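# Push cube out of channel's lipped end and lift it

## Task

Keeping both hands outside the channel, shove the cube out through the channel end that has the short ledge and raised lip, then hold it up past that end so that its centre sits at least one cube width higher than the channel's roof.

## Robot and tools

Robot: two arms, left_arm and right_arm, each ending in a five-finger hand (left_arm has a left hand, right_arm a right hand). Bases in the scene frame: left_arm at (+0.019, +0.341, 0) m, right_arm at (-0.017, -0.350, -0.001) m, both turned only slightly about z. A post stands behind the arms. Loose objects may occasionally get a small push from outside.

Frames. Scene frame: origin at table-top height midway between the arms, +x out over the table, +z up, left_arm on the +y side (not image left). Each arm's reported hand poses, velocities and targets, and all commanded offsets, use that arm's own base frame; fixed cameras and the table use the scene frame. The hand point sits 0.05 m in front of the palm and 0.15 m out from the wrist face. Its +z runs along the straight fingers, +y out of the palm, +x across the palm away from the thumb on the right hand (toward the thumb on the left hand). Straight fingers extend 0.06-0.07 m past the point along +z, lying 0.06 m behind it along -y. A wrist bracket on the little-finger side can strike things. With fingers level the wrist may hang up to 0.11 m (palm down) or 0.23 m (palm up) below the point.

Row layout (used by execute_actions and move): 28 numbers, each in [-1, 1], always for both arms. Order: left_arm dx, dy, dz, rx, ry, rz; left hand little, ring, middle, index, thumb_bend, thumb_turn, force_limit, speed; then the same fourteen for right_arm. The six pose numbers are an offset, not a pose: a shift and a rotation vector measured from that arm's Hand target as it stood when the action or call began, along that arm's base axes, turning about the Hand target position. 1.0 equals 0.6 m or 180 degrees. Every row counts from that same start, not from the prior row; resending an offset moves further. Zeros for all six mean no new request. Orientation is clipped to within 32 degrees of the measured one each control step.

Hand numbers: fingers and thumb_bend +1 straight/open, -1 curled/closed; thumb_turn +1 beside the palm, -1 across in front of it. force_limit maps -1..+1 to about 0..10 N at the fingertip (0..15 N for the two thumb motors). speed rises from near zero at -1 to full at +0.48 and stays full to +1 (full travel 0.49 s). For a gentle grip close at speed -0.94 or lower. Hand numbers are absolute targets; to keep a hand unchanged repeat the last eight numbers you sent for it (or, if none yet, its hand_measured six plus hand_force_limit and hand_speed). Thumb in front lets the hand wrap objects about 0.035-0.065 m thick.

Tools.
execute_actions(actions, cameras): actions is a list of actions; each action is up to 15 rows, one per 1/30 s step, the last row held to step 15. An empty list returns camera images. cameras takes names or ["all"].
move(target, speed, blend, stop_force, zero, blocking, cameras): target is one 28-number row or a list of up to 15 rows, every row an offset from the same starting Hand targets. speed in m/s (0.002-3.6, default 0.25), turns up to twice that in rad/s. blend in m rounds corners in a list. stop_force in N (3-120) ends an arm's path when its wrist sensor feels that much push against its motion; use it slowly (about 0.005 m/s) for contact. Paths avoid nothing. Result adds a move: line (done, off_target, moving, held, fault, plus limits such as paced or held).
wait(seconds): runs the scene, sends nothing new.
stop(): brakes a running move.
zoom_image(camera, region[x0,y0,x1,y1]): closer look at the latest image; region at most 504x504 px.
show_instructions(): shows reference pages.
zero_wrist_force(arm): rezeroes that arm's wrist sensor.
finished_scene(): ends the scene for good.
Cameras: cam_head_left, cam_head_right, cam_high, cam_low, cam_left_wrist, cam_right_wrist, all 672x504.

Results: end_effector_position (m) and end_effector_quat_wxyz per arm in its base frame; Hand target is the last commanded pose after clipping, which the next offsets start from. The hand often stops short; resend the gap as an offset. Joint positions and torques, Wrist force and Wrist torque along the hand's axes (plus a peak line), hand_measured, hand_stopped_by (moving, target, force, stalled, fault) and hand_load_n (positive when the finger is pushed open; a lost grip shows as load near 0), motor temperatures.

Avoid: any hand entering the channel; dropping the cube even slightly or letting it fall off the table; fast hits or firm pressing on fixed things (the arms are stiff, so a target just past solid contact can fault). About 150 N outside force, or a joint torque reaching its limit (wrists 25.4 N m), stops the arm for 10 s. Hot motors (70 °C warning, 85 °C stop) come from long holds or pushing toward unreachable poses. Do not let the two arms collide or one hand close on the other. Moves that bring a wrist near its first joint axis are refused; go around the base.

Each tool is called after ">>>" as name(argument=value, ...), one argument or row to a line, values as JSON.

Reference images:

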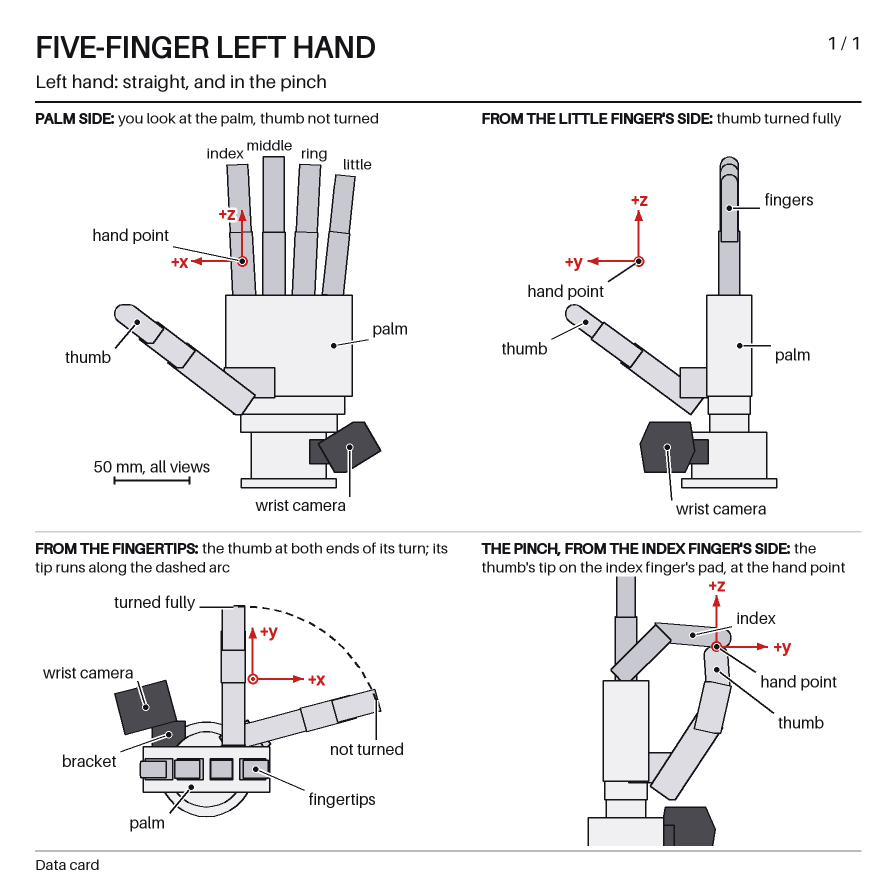

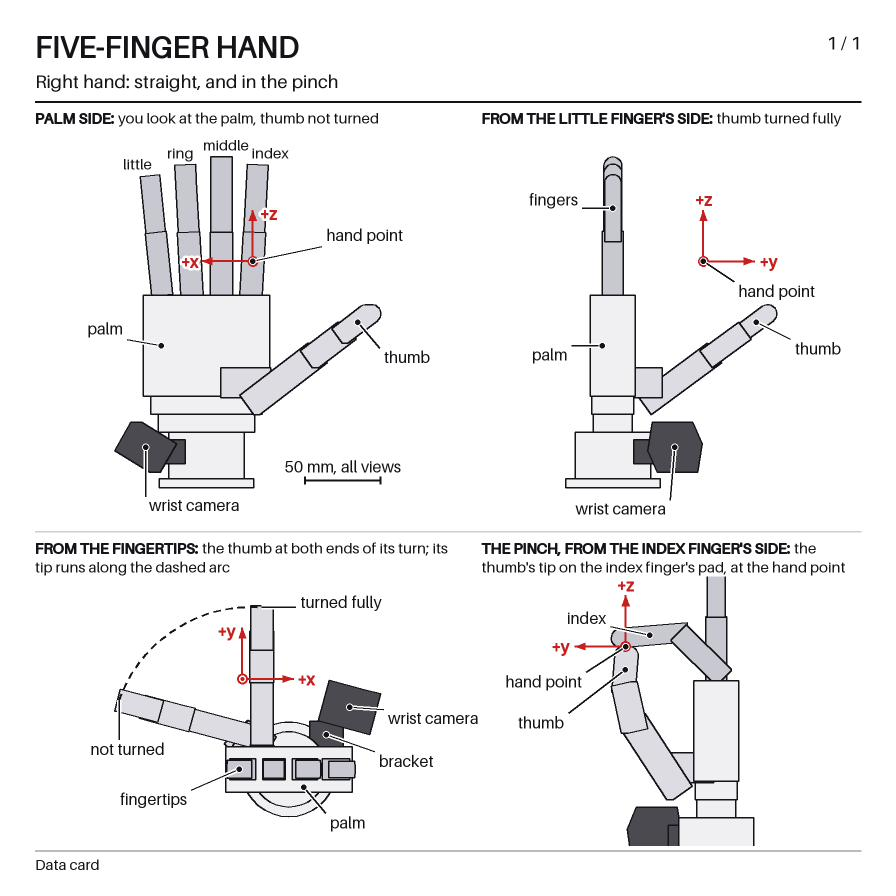

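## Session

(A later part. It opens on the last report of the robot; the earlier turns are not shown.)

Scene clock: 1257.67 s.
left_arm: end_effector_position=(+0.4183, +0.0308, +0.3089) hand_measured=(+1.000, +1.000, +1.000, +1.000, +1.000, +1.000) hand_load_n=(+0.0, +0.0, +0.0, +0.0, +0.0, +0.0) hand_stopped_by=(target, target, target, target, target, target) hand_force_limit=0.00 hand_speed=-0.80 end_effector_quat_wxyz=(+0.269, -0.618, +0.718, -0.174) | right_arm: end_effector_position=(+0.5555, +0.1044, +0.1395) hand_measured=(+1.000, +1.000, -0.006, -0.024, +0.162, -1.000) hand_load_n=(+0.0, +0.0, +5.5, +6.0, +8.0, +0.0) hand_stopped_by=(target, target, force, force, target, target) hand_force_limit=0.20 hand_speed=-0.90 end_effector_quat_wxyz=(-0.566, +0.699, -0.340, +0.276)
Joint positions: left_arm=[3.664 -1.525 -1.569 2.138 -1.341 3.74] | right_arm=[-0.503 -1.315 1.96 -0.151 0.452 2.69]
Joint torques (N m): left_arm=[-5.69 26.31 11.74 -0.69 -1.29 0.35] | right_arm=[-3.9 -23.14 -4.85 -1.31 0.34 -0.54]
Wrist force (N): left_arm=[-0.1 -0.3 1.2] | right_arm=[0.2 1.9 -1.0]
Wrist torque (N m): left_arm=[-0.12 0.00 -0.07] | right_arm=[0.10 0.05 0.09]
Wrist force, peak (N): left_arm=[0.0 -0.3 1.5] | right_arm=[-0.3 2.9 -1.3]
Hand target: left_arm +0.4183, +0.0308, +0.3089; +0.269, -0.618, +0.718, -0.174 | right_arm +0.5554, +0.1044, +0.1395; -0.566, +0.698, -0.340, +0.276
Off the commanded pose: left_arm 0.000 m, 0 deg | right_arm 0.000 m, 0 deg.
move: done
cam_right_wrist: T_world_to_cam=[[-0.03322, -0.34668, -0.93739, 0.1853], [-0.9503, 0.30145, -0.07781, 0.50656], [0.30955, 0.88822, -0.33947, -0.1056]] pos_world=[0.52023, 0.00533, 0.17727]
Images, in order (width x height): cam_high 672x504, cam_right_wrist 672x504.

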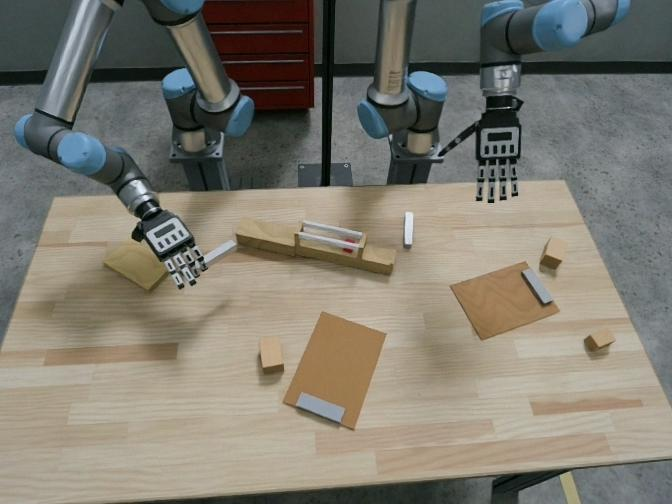

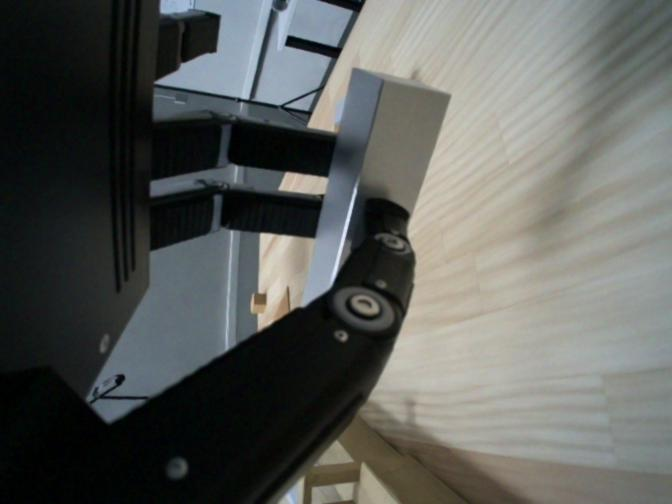

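>>> move(
  target=[
    [0.026,-0.043,-0.1115,-0.0846,-0.152,-0.3158,1,1,1,1,1,1,0,-0.8,0,0,0.18,0,0,0,1,1,-0.25,-0.25,0.16,-1,0.2,-0.9],
    [0.026,-0.043,-0.1115,-0.0846,-0.152,-0.3158,1,1,1,1,1,1,0,-0.8,-0.2158,0.4485,0.1842,-0.3224,-0.1262,-0.2362,1,1,-0.25,-0.25,0.16,-1,0.2,-0.9],
  ],
  blend=[0.03,0],
  speed=0.15,
  cameras=["cam_right_wrist","cam_high","cam_left_wrist","cam_head_left"],
)

Scene clock: 1381.63 s.
left_arm: end_effector_position=(+0.4339, +0.0050, +0.2420) hand_measured=(+1.000, +1.000, +1.000, +1.000, +1.000, +1.000) hand_load_n=(+0.0, +0.0, +0.0, +0.0, +0.0, +0.0) hand_stopped_by=(target, target, target, target, target, target) hand_force_limit=0.00 hand_speed=-0.80 end_effector_quat_wxyz=(+0.230, -0.179, +0.814, -0.503) | right_arm: end_effector_position=(+0.4259, +0.3735, +0.2500) hand_measured=(+1.000, +1.000, -0.006, -0.024, +0.162, -1.000) hand_load_n=(+0.0, +0.0, +5.5, +6.5, +8.0, +0.5) hand_stopped_by=(target, target, force, force, target, target) hand_force_limit=0.20 hand_speed=-0.90 end_effector_quat_wxyz=(-0.087, +0.651, -0.276, +0.702)
Joint positions: left_arm=[4.015 -1.832 -1.908 1.676 -0.456 5.464] | right_arm=[0.921 -1.237 1.651 -0.416 2.77 2.093]
Joint torques (N m): left_arm=[9.22 33.55 28.94 -1.36 0.13 2.14] | right_arm=[3.87 -32.93 -26.45 0.26 1.9 -0.8]
Wrist force (N): left_arm=[-0.2 0.6 0.6] | right_arm=[-1.0 -0.1 -1.4]
Wrist torque (N m): left_arm=[0.07 0.04 0.00] | right_arm=[-0.14 0.12 -0.15]
Wrist force, peak (N): left_arm=[0.0 -0.3 1.4] | right_arm=[-2.2 -0.8 -1.7]
Hand target: left_arm +0.4339, +0.0050, +0.2420; +0.230, -0.179, +0.814, -0.503 | right_arm +0.4259, +0.3735, +0.2500; -0.087, +0.651, -0.276, +0.702
Off the commanded pose: left_arm 0.000 m, 0 deg | right_arm 0.000 m, 0 deg.
move: done
cam_left_wrist: T_world_to_cam=[[-0.11666, -0.50948, 0.85254, -0.15433], [-0.99042, -0.00419, -0.13803, 0.46848], [0.0739, -0.86047, -0.50411, 0.20623]] pos_world=[0.43075, 0.10079, 0.3002]
cam_right_wrist: T_world_to_cam=[[-0.30318, -0.91531, -0.26513, 0.53709], [-0.44581, 0.38213, -0.80946, 0.2488], [0.84222, -0.12722, -0.52391, -0.06851]] pos_world=[0.33145, 0.38781, 0.3079]
Images, in order (width x height): cam_head_left 672x504, cam_high 672x504, cam_left_wrist 672x504, cam_right_wrist 672x504.

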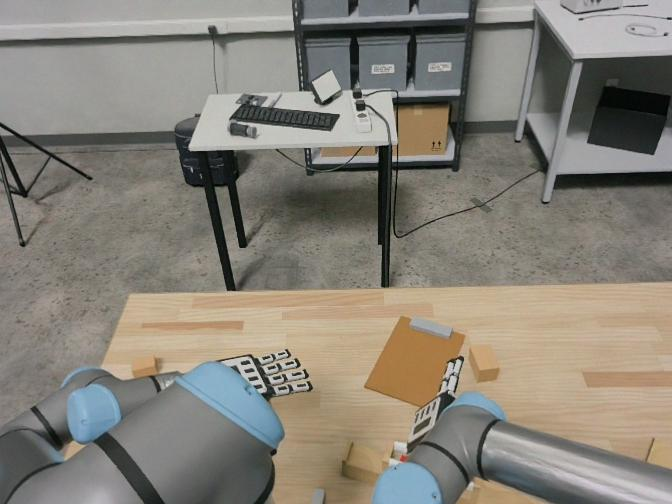

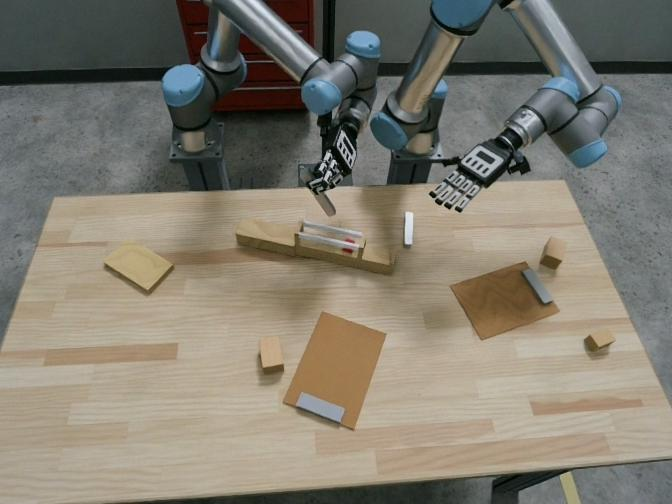

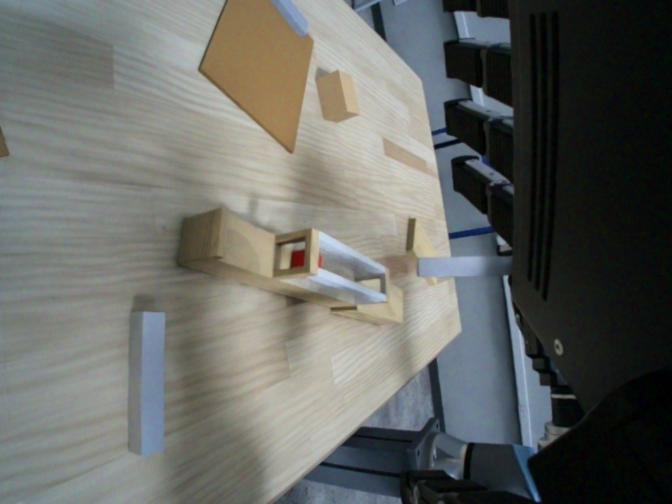

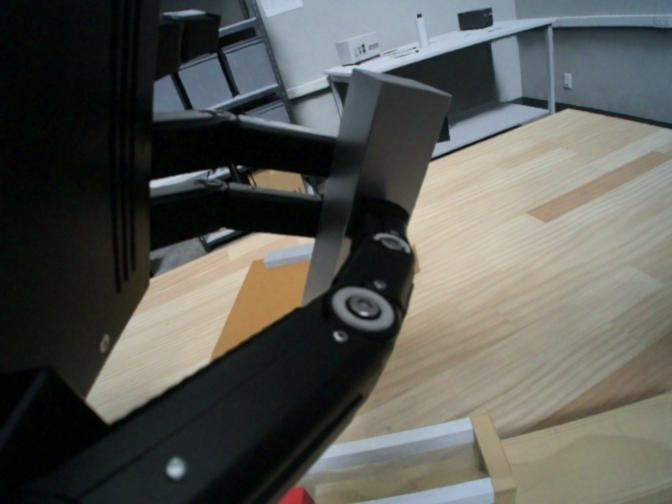

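>>> zoom_image(
  camera="cam_left_wrist",
  region=[260, 200, 520, 350],
)

>>> zoom_image(
  camera="cam_right_wrist",
  region=[240, 380, 560, 504],
)

Scaled by 1.938 from the camera's image (finer frame: 960x720).

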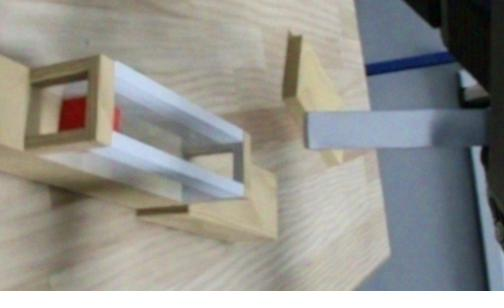

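Scaled by 1.575 from the camera's image (finer frame: 960x720).

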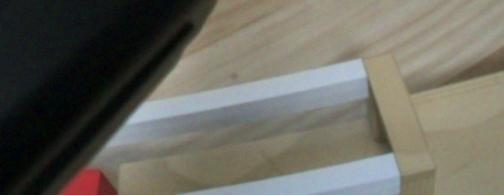

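>>> zoom_image(
  camera="cam_left_wrist",
  region=[390, 230, 520, 310],
)

>>> zoom_image(
  camera="cam_high",
  region=[280, 150, 400, 290],
)

Scaled by 3.877 from the camera's image (finer frame: 960x720).

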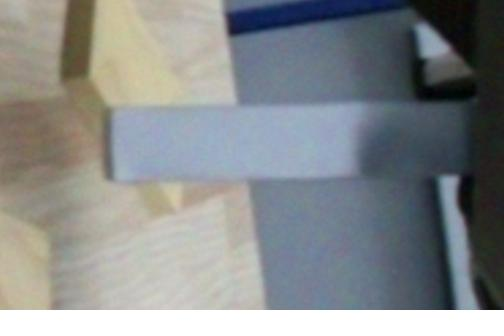

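Scaled by 3.600 from the camera's image (finer frame: 960x720).

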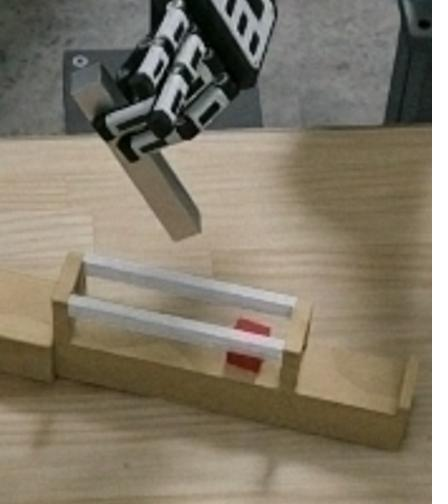

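>>> move(
  target=[0,0,0,0,0,0,1,1,1,1,1,1,0,-0.8,0,0,-0.107,0,0,0,1,1,-0.25,-0.25,0.16,-1,0.2,-0.9],
  speed=0.08,
  cameras=["cam_right_wrist","cam_high","cam_left_wrist"],
)

Scene clock: 1494.60 s.
left_arm: end_effector_position=(+0.4339, +0.0050, +0.2420) hand_measured=(+1.000, +1.000, +1.000, +1.000, +1.000, +1.000) hand_load_n=(+0.0, +0.0, +0.0, +0.0, +0.0, +0.0) hand_stopped_by=(target, target, target, target, target, target) hand_force_limit=0.00 hand_speed=-0.80 end_effector_quat_wxyz=(+0.230, -0.179, +0.814, -0.503) | right_arm: end_effector_position=(+0.4259, +0.3735, +0.1857) hand_measured=(+1.000, +1.000, -0.006, -0.024, +0.162, -1.000) hand_load_n=(+0.0, +0.0, +5.5, +6.5, +8.0, +0.5) hand_stopped_by=(target, target, force, force, target, target) hand_force_limit=0.20 hand_speed=-0.90 end_effector_quat_wxyz=(-0.087, +0.651, -0.276, +0.702)
Joint positions: left_arm=[4.015 -1.832 -1.908 1.676 -0.456 5.464] | right_arm=[0.921 -1.165 1.733 -0.57 2.77 2.093]
Joint torques (N m): left_arm=[9.32 33.26 29.78 -1.47 -0.1 1.79] | right_arm=[-2.38 -48.27 -26.12 1.25 0.89 -0.75]
Motor temperatures (°C): left_arm=[34 34 39 49 42 37] | right_arm=[35 36 33 39 38 38]
Wrist force (N): left_arm=[-0.4 0.3 0.6] | right_arm=[-1.1 -0.1 -1.1]
Wrist torque (N m): left_arm=[0.01 0.07 0.00] | right_arm=[-0.14 0.15 -0.02]
Wrist force, peak (N): left_arm=[-0.5 0.4 0.8] | right_arm=[-2.1 1.0 -1.1]
Hand target: left_arm +0.4339, +0.0050, +0.2420; +0.230, -0.179, +0.814, -0.503 | right_arm +0.4259, +0.3735, +0.1858; -0.087, +0.651, -0.276, +0.702
Off the commanded pose: left_arm 0.000 m, 0 deg | right_arm 0.000 m, 0 deg.
move: done
cam_left_wrist: T_world_to_cam=[[-0.11666, -0.50948, 0.85254, -0.15433], [-0.99042, -0.00419, -0.13803, 0.46848], [0.0739, -0.86047, -0.50411, 0.20623]] pos_world=[0.43075, 0.10079, 0.3002]
cam_right_wrist: T_world_to_cam=[[-0.30338, -0.91531, -0.26487, 0.52005], [-0.44582, 0.38202, -0.80951, 0.19681], [0.84215, -0.12751, -0.52396, -0.10205]] pos_world=[0.33145, 0.38781, 0.2436]
Images, in order (width x height): cam_high 672x504, cam_left_wrist 672x504, cam_right_wrist 672x504.

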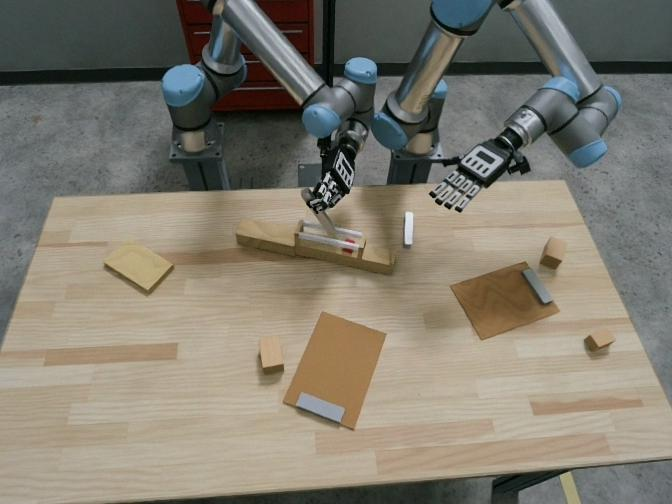

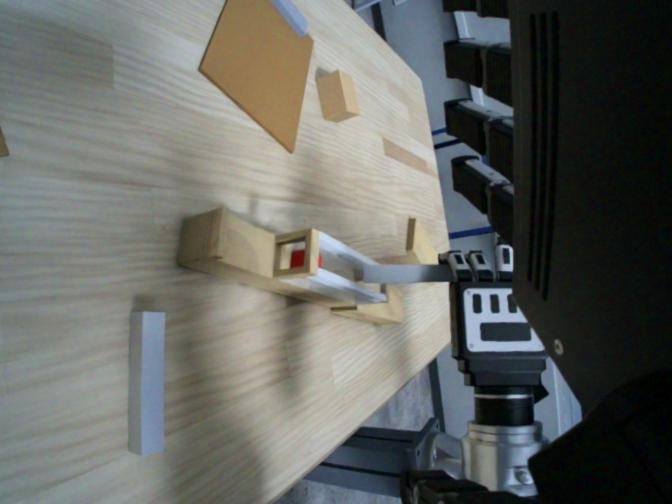

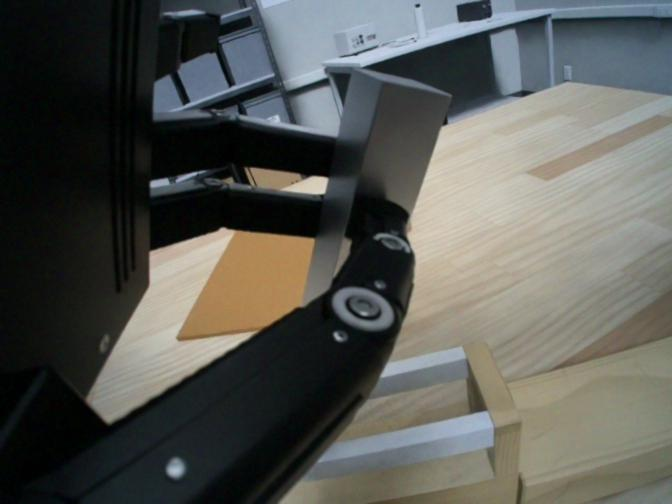

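>>> zoom_image(
  camera="cam_left_wrist",
  region=[260, 210, 460, 330],
)

>>> zoom_image(
  camera="cam_high",
  region=[290, 180, 380, 270],
)

Scaled by 2.520 from the camera's image (finer frame: 960x720).

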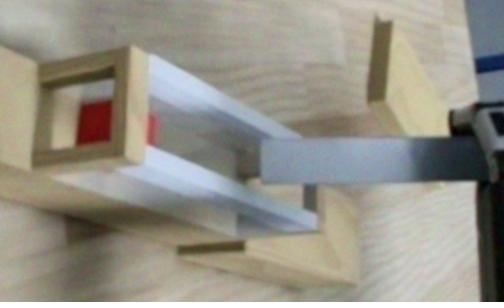

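Scaled by 5.600 from the camera's image (finer frame: 960x720).

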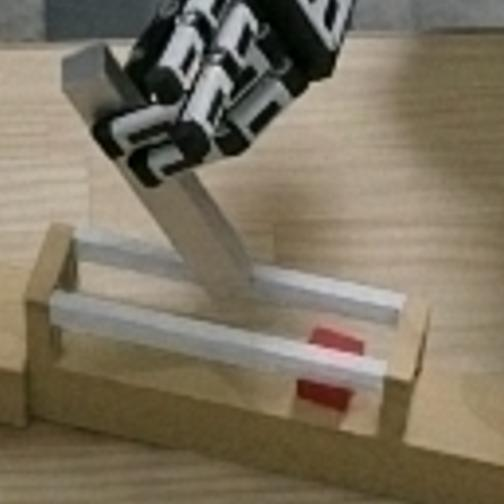

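>>> move(
  target=[0,0,0,0,0,0,1,1,1,1,1,1,0,-0.8,0,0,-0.045,0,0,0,1,1,-0.25,-0.25,0.16,-1,0.2,-0.9],
  speed=0.02,
  stop_force=3.5,
  cameras=["cam_high","cam_left_wrist"],
)

Scene clock: 1520.50 s.
left_arm: end_effector_position=(+0.4339, +0.0050, +0.2420) hand_measured=(+1.000, +1.000, +1.000, +1.000, +1.000, +1.000) hand_load_n=(+0.0, +0.0, +0.0, +0.0, +0.0, +0.0) hand_stopped_by=(target, target, target, target, target, target) hand_force_limit=0.00 hand_speed=-0.80 end_effector_quat_wxyz=(+0.230, -0.179, +0.814, -0.503) | right_arm: end_effector_position=(+0.4259, +0.3735, +0.1818) hand_measured=(+1.000, +1.000, -0.006, -0.024, +0.162, -1.000) hand_load_n=(+0.0, +0.0, +5.5, +6.5, +8.0, +0.5) hand_stopped_by=(target, target, force, force, target, target) hand_force_limit=0.20 hand_speed=-0.90 end_effector_quat_wxyz=(-0.087, +0.651, -0.276, +0.702)
Joint positions: left_arm=[4.015 -1.832 -1.908 1.676 -0.456 5.464] | right_arm=[0.921 -1.16 1.738 -0.579 2.77 2.093]
Joint torques (N m): left_arm=[9.05 33.66 28.84 -1.75 -0.17 1.9] | right_arm=[-2.84 -47.24 -26.37 -2.11 -1.99 0.13]
Wrist force (N): left_arm=[-0.5 0.3 0.5] | right_arm=[-0.3 0.0 -1.3]
Wrist torque (N m): left_arm=[0.03 0.08 0.00] | right_arm=[-0.10 0.07 0.02]
Wrist force, peak (N): left_arm=[-0.3 0.6 1.1] | right_arm=[5.4 -1.6 -0.7]
Hand target: left_arm +0.4339, +0.0050, +0.2420; +0.230, -0.179, +0.814, -0.503 | right_arm +0.4260, +0.3735, +0.1818; -0.087, +0.651, -0.276, +0.702 (not the last commanded pose)
Off the commanded pose: left_arm 0.000 m, 0 deg | right_arm 0.023 m, 0 deg.
move: contact (right_arm)
cam_left_wrist: T_world_to_cam=[[-0.11666, -0.50948, 0.85254, -0.15433], [-0.99042, -0.00419, -0.13803, 0.46848], [0.0739, -0.86047, -0.50411, 0.20623]] pos_world=[0.43075, 0.10079, 0.3002]

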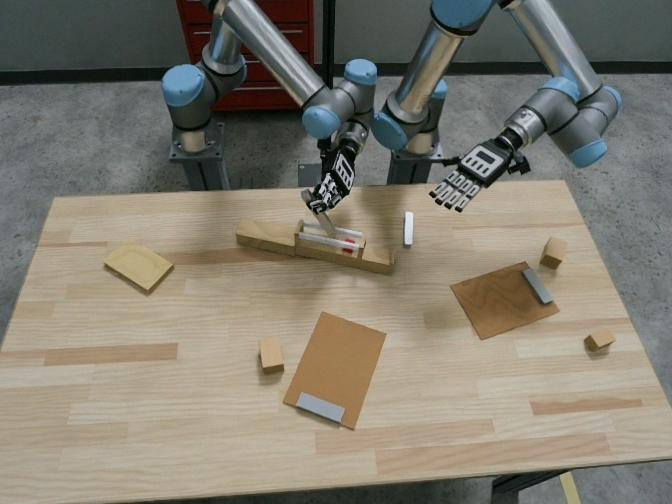

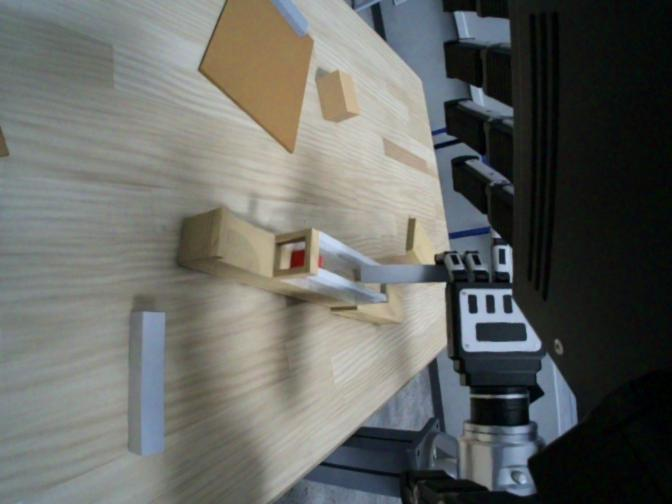

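>>> zoom_image(
  camera="cam_left_wrist",
  region=[320, 230, 420, 310],
)

>>> zoom_image(
  camera="cam_high",
  region=[300, 195, 370, 255],
)

Scaled by 5.040 from the camera's image (finer frame: 960x720).

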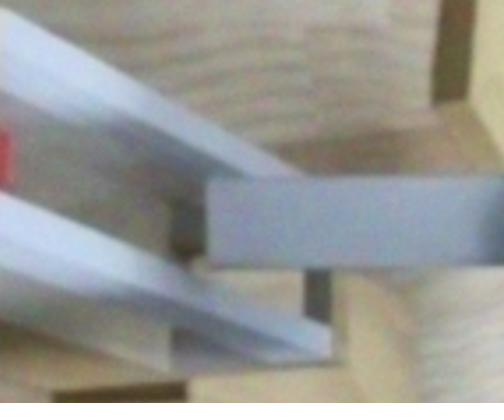

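Scaled by 7.200 from the camera's image (finer frame: 960x720).

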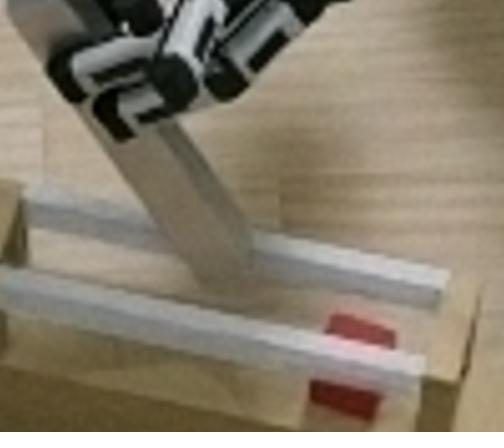

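>>> move(
  target=[
    [0,0,0,0,0,0,1,1,1,1,1,1,0,-0.8,0,0,0.01,0,0,0,1,1,-0.25,-0.25,0.16,-1,0.2,-0.9],
    [0,0,0,0,0,0,1,1,1,1,1,1,0,-0.8,0.0057,-0.0016,0.01,0,0,0,1,1,-0.25,-0.25,0.16,-1,0.2,-0.9],
  ],
  speed=0.04,
)

>>> move(
  target=[0,0,0,0,0,0,1,1,1,1,1,1,0,-0.8,0,0,-0.06,0,0,0,1,1,-0.25,-0.25,0.16,-1,0.2,-0.9],
  speed=0.015,
  stop_force=3.5,
  cameras=["cam_high","cam_left_wrist"],
)

Scene clock: 1563.70 s.
left_arm: end_effector_position=(+0.4339, +0.0050, +0.2420) hand_measured=(+1.000, +1.000, +1.000, +1.000, +1.000, +1.000) hand_load_n=(+0.0, +0.0, +0.0, +0.0, +0.0, +0.0) hand_stopped_by=(target, target, target, target, target, target) hand_force_limit=0.00 hand_speed=-0.80 end_effector_quat_wxyz=(+0.230, -0.179, +0.814, -0.503) | right_arm: end_effector_position=(+0.4295, +0.3726, +0.1878) hand_measured=(+1.000, +1.000, -0.006, -0.024, +0.162, -1.000) hand_load_n=(+0.0, +0.0, +5.5, +6.5, +8.0, +0.0) hand_stopped_by=(target, target, force, force, target, target) hand_force_limit=0.20 hand_speed=-0.90 end_effector_quat_wxyz=(-0.087, +0.651, -0.276, +0.702) end_effector_velocity=(-0.002, +0.000, +0.000) end_effector_angular_velocity=(+0.001, +0.000, -0.002)
Joint positions: left_arm=[4.015 -1.832 -1.908 1.676 -0.456 5.464] | right_arm=[0.914 -1.167 1.73 -0.564 2.763 2.093]
Joint velocities: left_arm=[within noise] | right_arm=[0.004 0 0 0 0.006 0.001]
Joint torques (N m): left_arm=[8.65 33.55 29.87 -2.01 -0.33 2.01] | right_arm=[7.43 -28.79 -22.62 -2.45 2.25 1.26]
Wrist force (N): left_arm=[-0.2 0.6 0.6] | right_arm=[-1.3 0.1 -1.3]
Wrist torque (N m): left_arm=[0.07 0.04 0.00] | right_arm=[-0.10 0.18 -0.05]
Wrist force, peak (N): left_arm=[-0.6 0.5 0.8] | right_arm=[-1.0 0.3 -1.7]
Hand target: left_arm +0.4339, +0.0050, +0.2420; +0.230, -0.179, +0.814, -0.503 | right_arm +0.4294, +0.3726, +0.1878; -0.087, +0.651, -0.276, +0.702
Off the commanded pose: left_arm 0.000 m, 0 deg | right_arm 0.000 m, 0 deg.
move: done

Scene clock: 1565.20 s.
left_arm: end_effector_position=(+0.4339, +0.0050, +0.2420) hand_measured=(+1.000, +1.000, +1.000, +1.000, +1.000, +1.000) hand_load_n=(+0.0, +0.0, +0.0, +0.0, +0.0, -0.5) hand_stopped_by=(target, target, target, target, target, target) hand_force_limit=0.00 hand_speed=-0.80 end_effector_quat_wxyz=(+0.230, -0.179, +0.814, -0.503) | right_arm: end_effector_position=(+0.4294, +0.3726, +0.1812) hand_measured=(+1.000, +1.000, -0.006, -0.024, +0.162, -1.000) hand_load_n=(+0.0, +0.0, +5.5, +6.5, +7.5, +0.0) hand_stopped_by=(target, target, force, force, target, target) hand_force_limit=0.20 hand_speed=-0.90 end_effector_quat_wxyz=(-0.087, +0.651, -0.276, +0.702)
Joint positions: left_arm=[4.015 -1.832 -1.908 1.676 -0.456 5.464] | right_arm=[0.914 -1.159 1.737 -0.58 2.763 2.093]
Joint torques (N m): left_arm=[8.77 32.77 30.82 -1.99 -0.07 2.09] | right_arm=[7.73 -47.03 -26.64 1.22 -1.34 0.35]
Wrist force (N): left_arm=[-0.5 0.4 0.4] | right_arm=[0.9 -0.3 -0.9]
Wrist torque (N m): left_arm=[0.06 0.09 -0.01] | right_arm=[-0.10 0.07 -0.03]
Wrist force, peak (N): left_arm=[-0.4 0.6 0.8] | right_arm=[6.8 -2.0 -0.4]
Hand target: left_arm +0.4339, +0.0050, +0.2420; +0.230, -0.179, +0.814, -0.503 | right_arm +0.4294, +0.3726, +0.1812; -0.087, +0.651, -0.276, +0.702 (not the last commanded pose)
Off the commanded pose: left_arm 0.000 m, 0 deg | right_arm 0.029 m, 0 deg.
move: contact (right_arm)
cam_left_wrist: T_world_to_cam=[[-0.11666, -0.50948, 0.85254, -0.15433], [-0.99042, -0.00419, -0.13803, 0.46848], [0.0739, -0.86047, -0.50411, 0.20623]] pos_world=[0.43075, 0.10079, 0.3002]

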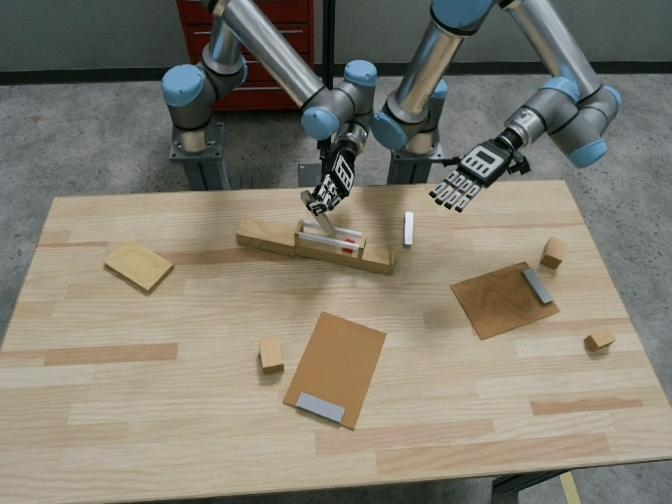

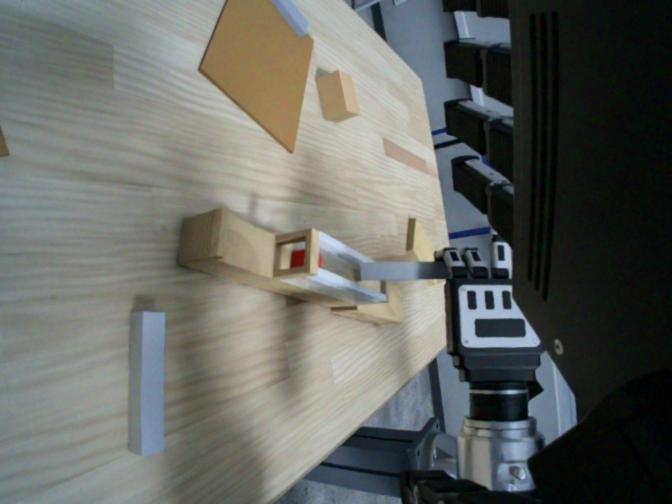

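>>> zoom_image(
  camera="cam_left_wrist",
  region=[320, 230, 420, 310],
)

>>> zoom_image(
  camera="cam_high",
  region=[300, 195, 370, 255],
)

>>> zoom_image(
  camera="cam_left_wrist",
  region=[270, 220, 350, 300],
)

Scaled by 5.040 from the camera's image (finer frame: 960x720).

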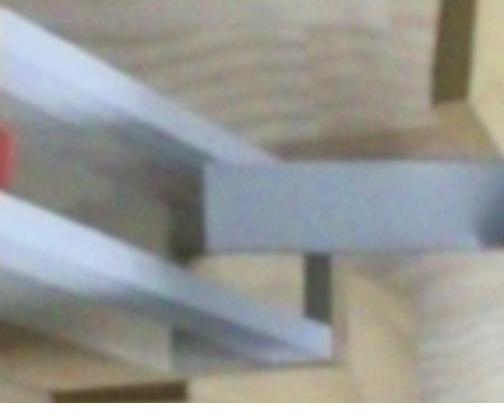

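Scaled by 7.200 from the camera's image (finer frame: 960x720).

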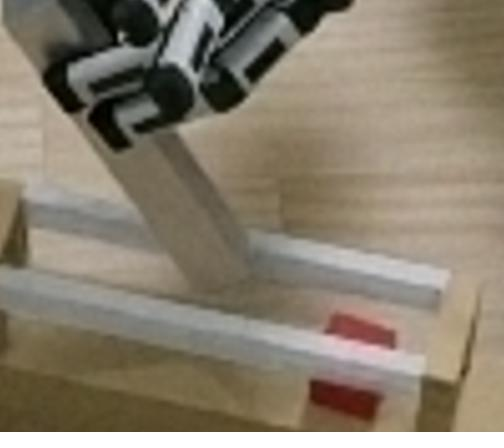

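Scaled by 6.300 from the camera's image (finer frame: 960x720).

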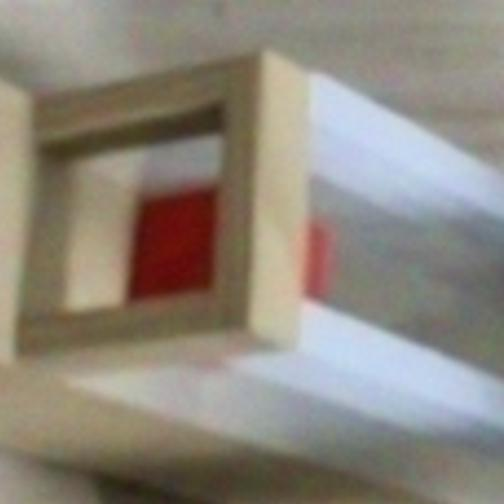

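>>> move(
  target=[
    [0,0,0,0,0,0,1,1,1,1,1,1,0,-0.8,0,0,0.1,0,0,0,1,1,-0.25,-0.25,0.16,-1,0.2,-0.9],
    [0,0,0,0,0,0,1,1,1,1,1,1,0,-0.8,-0.0775,-0.2845,0.065,0.3382,-0.0234,-0.0407,1,1,-0.25,-0.25,0.16,-1,0.2,-0.9],
    [0,0,0,0,0,0,1,1,1,1,1,1,0,-0.8,-0.0775,-0.2845,-0.085,0.3382,-0.0234,-0.0407,1,1,-0.25,-0.25,0.16,-1,0.2,-0.9],
  ],
  blend=[0.02,0.02,0],
  speed=0.12,
  cameras=["cam_high","cam_left_wrist","cam_right_wrist"],
)

Scene clock: 1676.37 s.
left_arm: end_effector_position=(+0.4339, +0.0050, +0.2420) hand_measured=(+1.000, +1.000, +1.000, +1.000, +1.000, +1.000) hand_load_n=(+0.0, +0.0, +0.0, +0.0, +0.0, +0.0) hand_stopped_by=(target, target, target, target, target, target) hand_force_limit=0.00 hand_speed=-0.80 end_effector_quat_wxyz=(+0.230, -0.179, +0.814, -0.503) | right_arm: end_effector_position=(+0.3828, +0.2019, +0.1302) hand_measured=(+1.000, +1.000, -0.006, -0.024, +0.162, -1.000) hand_load_n=(+0.0, +0.0, +5.5, +6.0, +8.5, -0.5) hand_stopped_by=(target, target, force, force, target, target) hand_force_limit=0.20 hand_speed=-0.90 end_effector_quat_wxyz=(+0.371, -0.474, +0.629, -0.492)
Joint positions: left_arm=[4.015 -1.832 -1.908 1.676 -0.456 5.464] | right_arm=[0.495 -1.634 2.304 -0.335 2.316 3.373]
Joint torques (N m): left_arm=[6.34 33.21 29.22 -2.32 -0.2 1.78] | right_arm=[7.16 -14.15 -21.11 -1.97 2.43 -0.14]
Wrist force (N): left_arm=[-0.4 0.4 0.6] | right_arm=[-0.2 1.6 -1.4]
Wrist torque (N m): left_arm=[0.04 0.07 0.00] | right_arm=[0.06 0.10 0.08]
Wrist force, peak (N): left_arm=[-0.6 0.7 0.7] | right_arm=[-0.1 3.3 -1.6]
Hand target: left_arm +0.4339, +0.0050, +0.2420; +0.230, -0.179, +0.814, -0.503 | right_arm +0.3829, +0.2019, +0.1302; +0.371, -0.474, +0.629, -0.492
Off the commanded pose: left_arm 0.000 m, 0 deg | right_arm 0.000 m, 0 deg.
move: done
cam_left_wrist: T_world_to_cam=[[-0.11666, -0.50948, 0.85254, -0.15433], [-0.99042, -0.00419, -0.13803, 0.46848], [0.0739, -0.86047, -0.50411, 0.20623]] pos_world=[0.43075, 0.10079, 0.3002]
cam_right_wrist: T_world_to_cam=[[-0.33161, -0.16734, -0.92846, 0.28143], [-0.31614, 0.94695, -0.05776, -0.06332], [0.88887, 0.27437, -0.36692, -0.23618]] pos_world=[0.28325, 0.17186, 0.17098]

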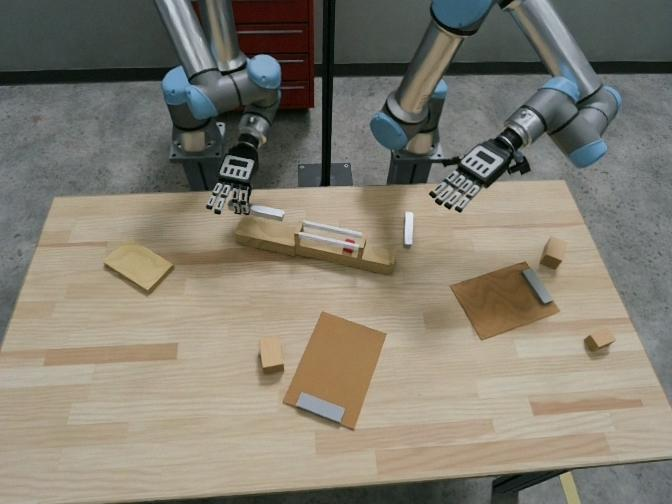

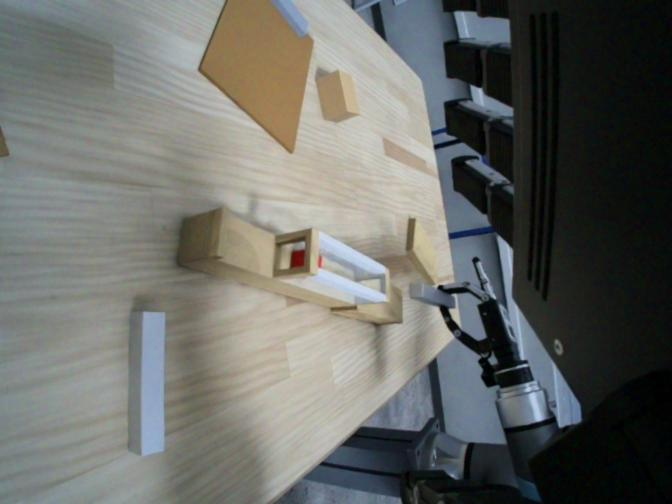

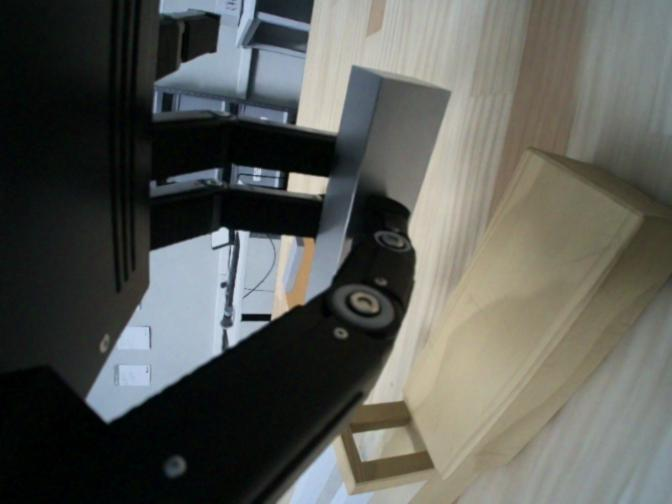

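>>> zoom_image(
  camera="cam_right_wrist",
  region=[330, 140, 672, 504],
)

>>> zoom_image(
  camera="cam_left_wrist",
  region=[330, 240, 480, 350],
)

>>> zoom_image(
  camera="cam_high",
  region=[200, 180, 320, 270],
)

Scaled by 1.385 from the camera's image (finer frame: 960x720).

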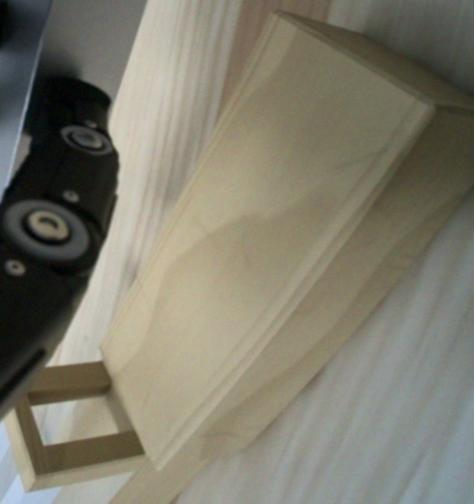

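Scaled by 3.360 from the camera's image (finer frame: 960x720).

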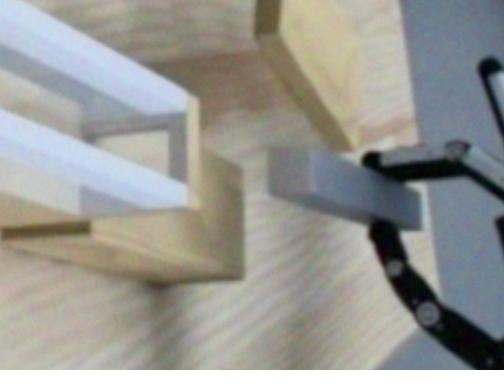

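Scaled by 4.200 from the camera's image (finer frame: 960x720).

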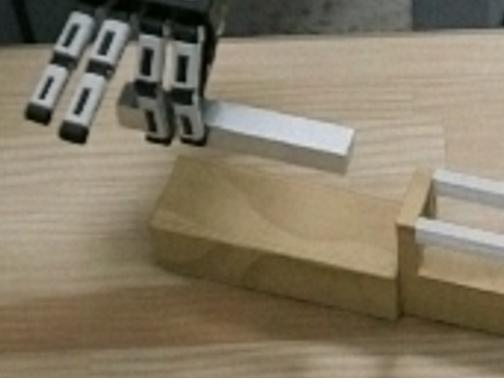

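>>> move(
  target=[0,0,0,0,0,0,1,1,1,1,1,1,0,-0.8,-0.0052,0.0017,-0.104,0.0153,-0.0044,-0.0143,1,1,-0.25,-0.25,0.16,-1,0.2,-0.9],
  speed=0.04,
  stop_force=5,
  cameras=["cam_high","cam_left_wrist","cam_right_wrist"],
)

Scene clock: 1734.40 s.
left_arm: end_effector_position=(+0.4339, +0.0050, +0.2420) hand_measured=(+1.000, +1.000, +1.000, +1.000, +1.000, +1.000) hand_load_n=(+0.0, +0.0, +0.0, +0.0, +0.0, +0.0) hand_stopped_by=(target, target, target, target, target, target) hand_force_limit=0.00 hand_speed=-0.80 end_effector_quat_wxyz=(+0.230, -0.179, +0.814, -0.503) | right_arm: end_effector_position=(+0.3798, +0.2029, +0.0678) hand_measured=(+1.000, +1.000, -0.006, -0.024, +0.162, -1.000) hand_load_n=(+0.0, +0.0, +5.5, +6.0, +8.5, -0.5) hand_stopped_by=(target, target, force, force, target, target) hand_force_limit=0.20 hand_speed=-0.90 end_effector_quat_wxyz=(+0.375, -0.447, +0.649, -0.488)
Joint positions: left_arm=[4.015 -1.832 -1.908 1.676 -0.456 5.464] | right_arm=[0.521 -1.473 2.371 -0.544 2.371 3.453]
Joint torques (N m): left_arm=[8.16 32.92 28.15 -2.44 -0.13 1.82] | right_arm=[-5.79 -28.87 -21.87 1.1 -2.1 -1.32]
Wrist force (N): left_arm=[-0.3 0.2 0.3] | right_arm=[0.4 2.2 -0.9]
Wrist torque (N m): left_arm=[0.03 0.05 0.01] | right_arm=[0.12 0.01 0.09]
Wrist force, peak (N): left_arm=[-0.5 0.4 0.9] | right_arm=[0.4 2.7 -1.3]
Hand target: left_arm +0.4339, +0.0050, +0.2420; +0.230, -0.179, +0.814, -0.503 | right_arm +0.3798, +0.2029, +0.0678; +0.375, -0.447, +0.649, -0.488
Off the commanded pose: left_arm 0.000 m, 0 deg | right_arm 0.000 m, 0 deg.
move: done
cam_left_wrist: T_world_to_cam=[[-0.11666, -0.50948, 0.85254, -0.15433], [-0.99042, -0.00419, -0.13803, 0.46848], [0.0739, -0.86047, -0.50411, 0.20623]] pos_world=[0.43075, 0.10079, 0.3002]
cam_right_wrist: T_world_to_cam=[[-0.32464, -0.10753, -0.93971, 0.20865], [-0.27272, 0.96196, -0.01586, -0.09128], [0.90567, 0.25113, -0.34162, -0.26001]] pos_world=[0.27833, 0.17554, 0.1058]

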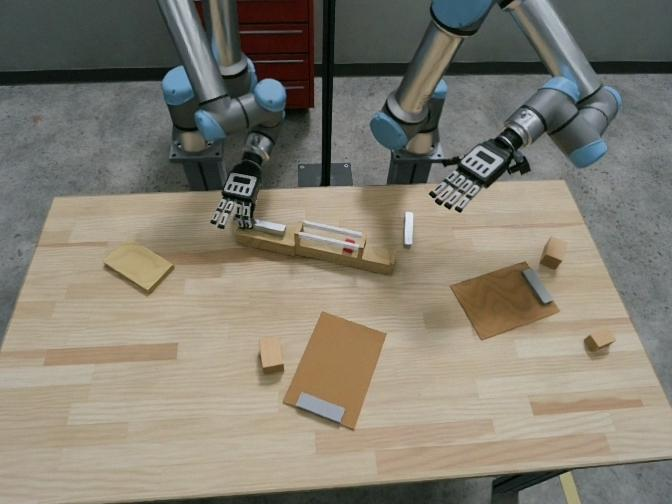

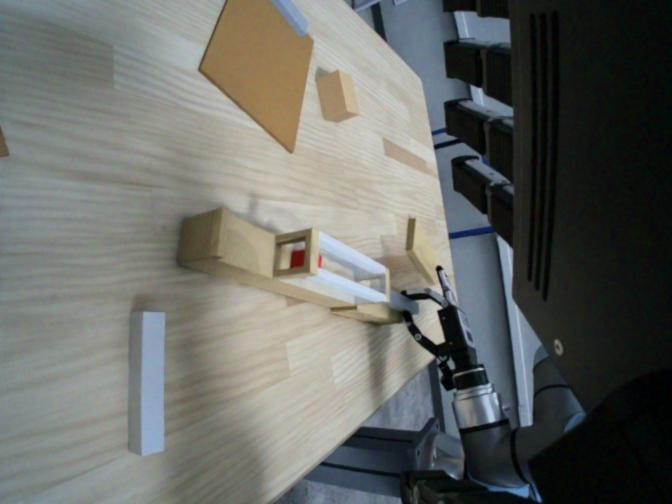

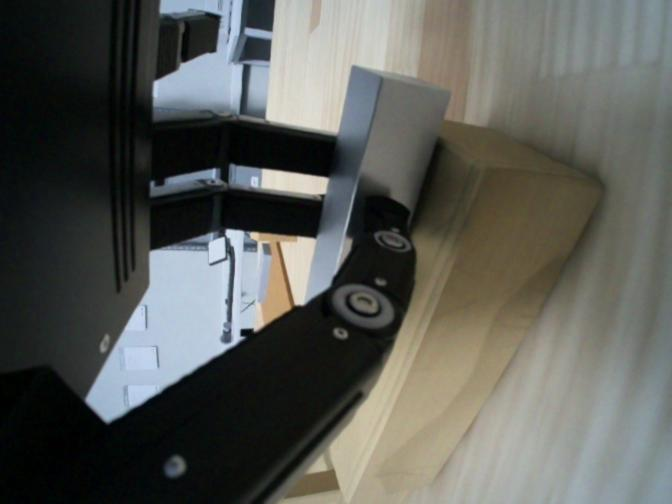

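>>> zoom_image(
  camera="cam_left_wrist",
  region=[330, 240, 450, 350],
)

>>> zoom_image(
  camera="cam_right_wrist",
  region=[300, 50, 620, 504],
)

>>> zoom_image(
  camera="cam_high",
  region=[220, 190, 320, 270],
)

>>> zoom_image(
  camera="cam_head_left",
  region=[440, 400, 672, 504],
)

Scaled by 4.200 from the camera's image (finer frame: 960x720).

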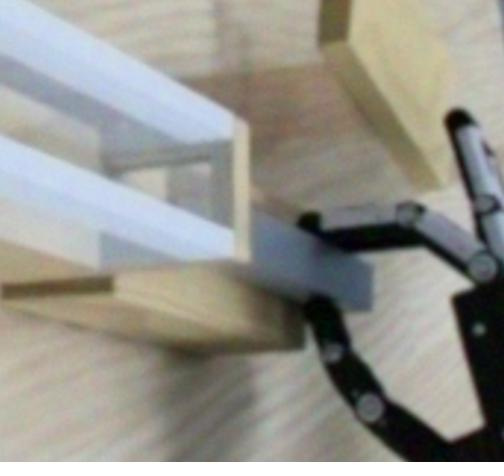

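Scaled by 1.110 from the camera's image (finer frame: 960x720).

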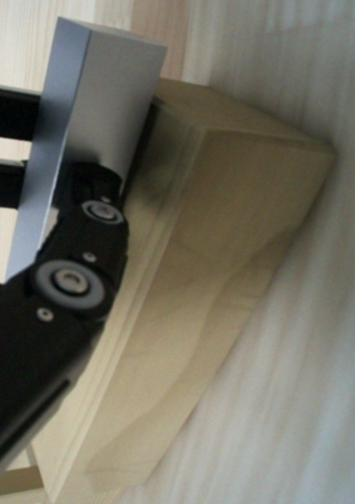

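Scaled by 5.040 from the camera's image (finer frame: 960x720).

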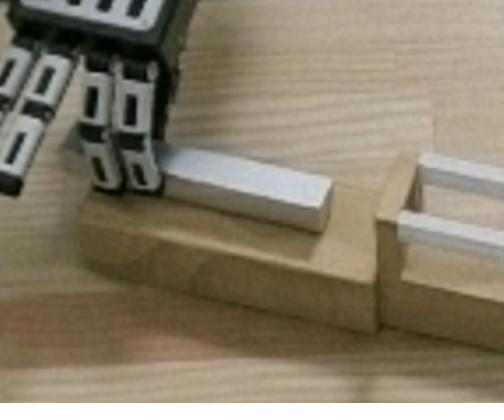

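This scene's latest camera images include none from cam_head_left. They are from: cam_high, cam_left_wrist, cam_right_wrist. cam_head_left's image comes with the result of a call that names it in "cameras".


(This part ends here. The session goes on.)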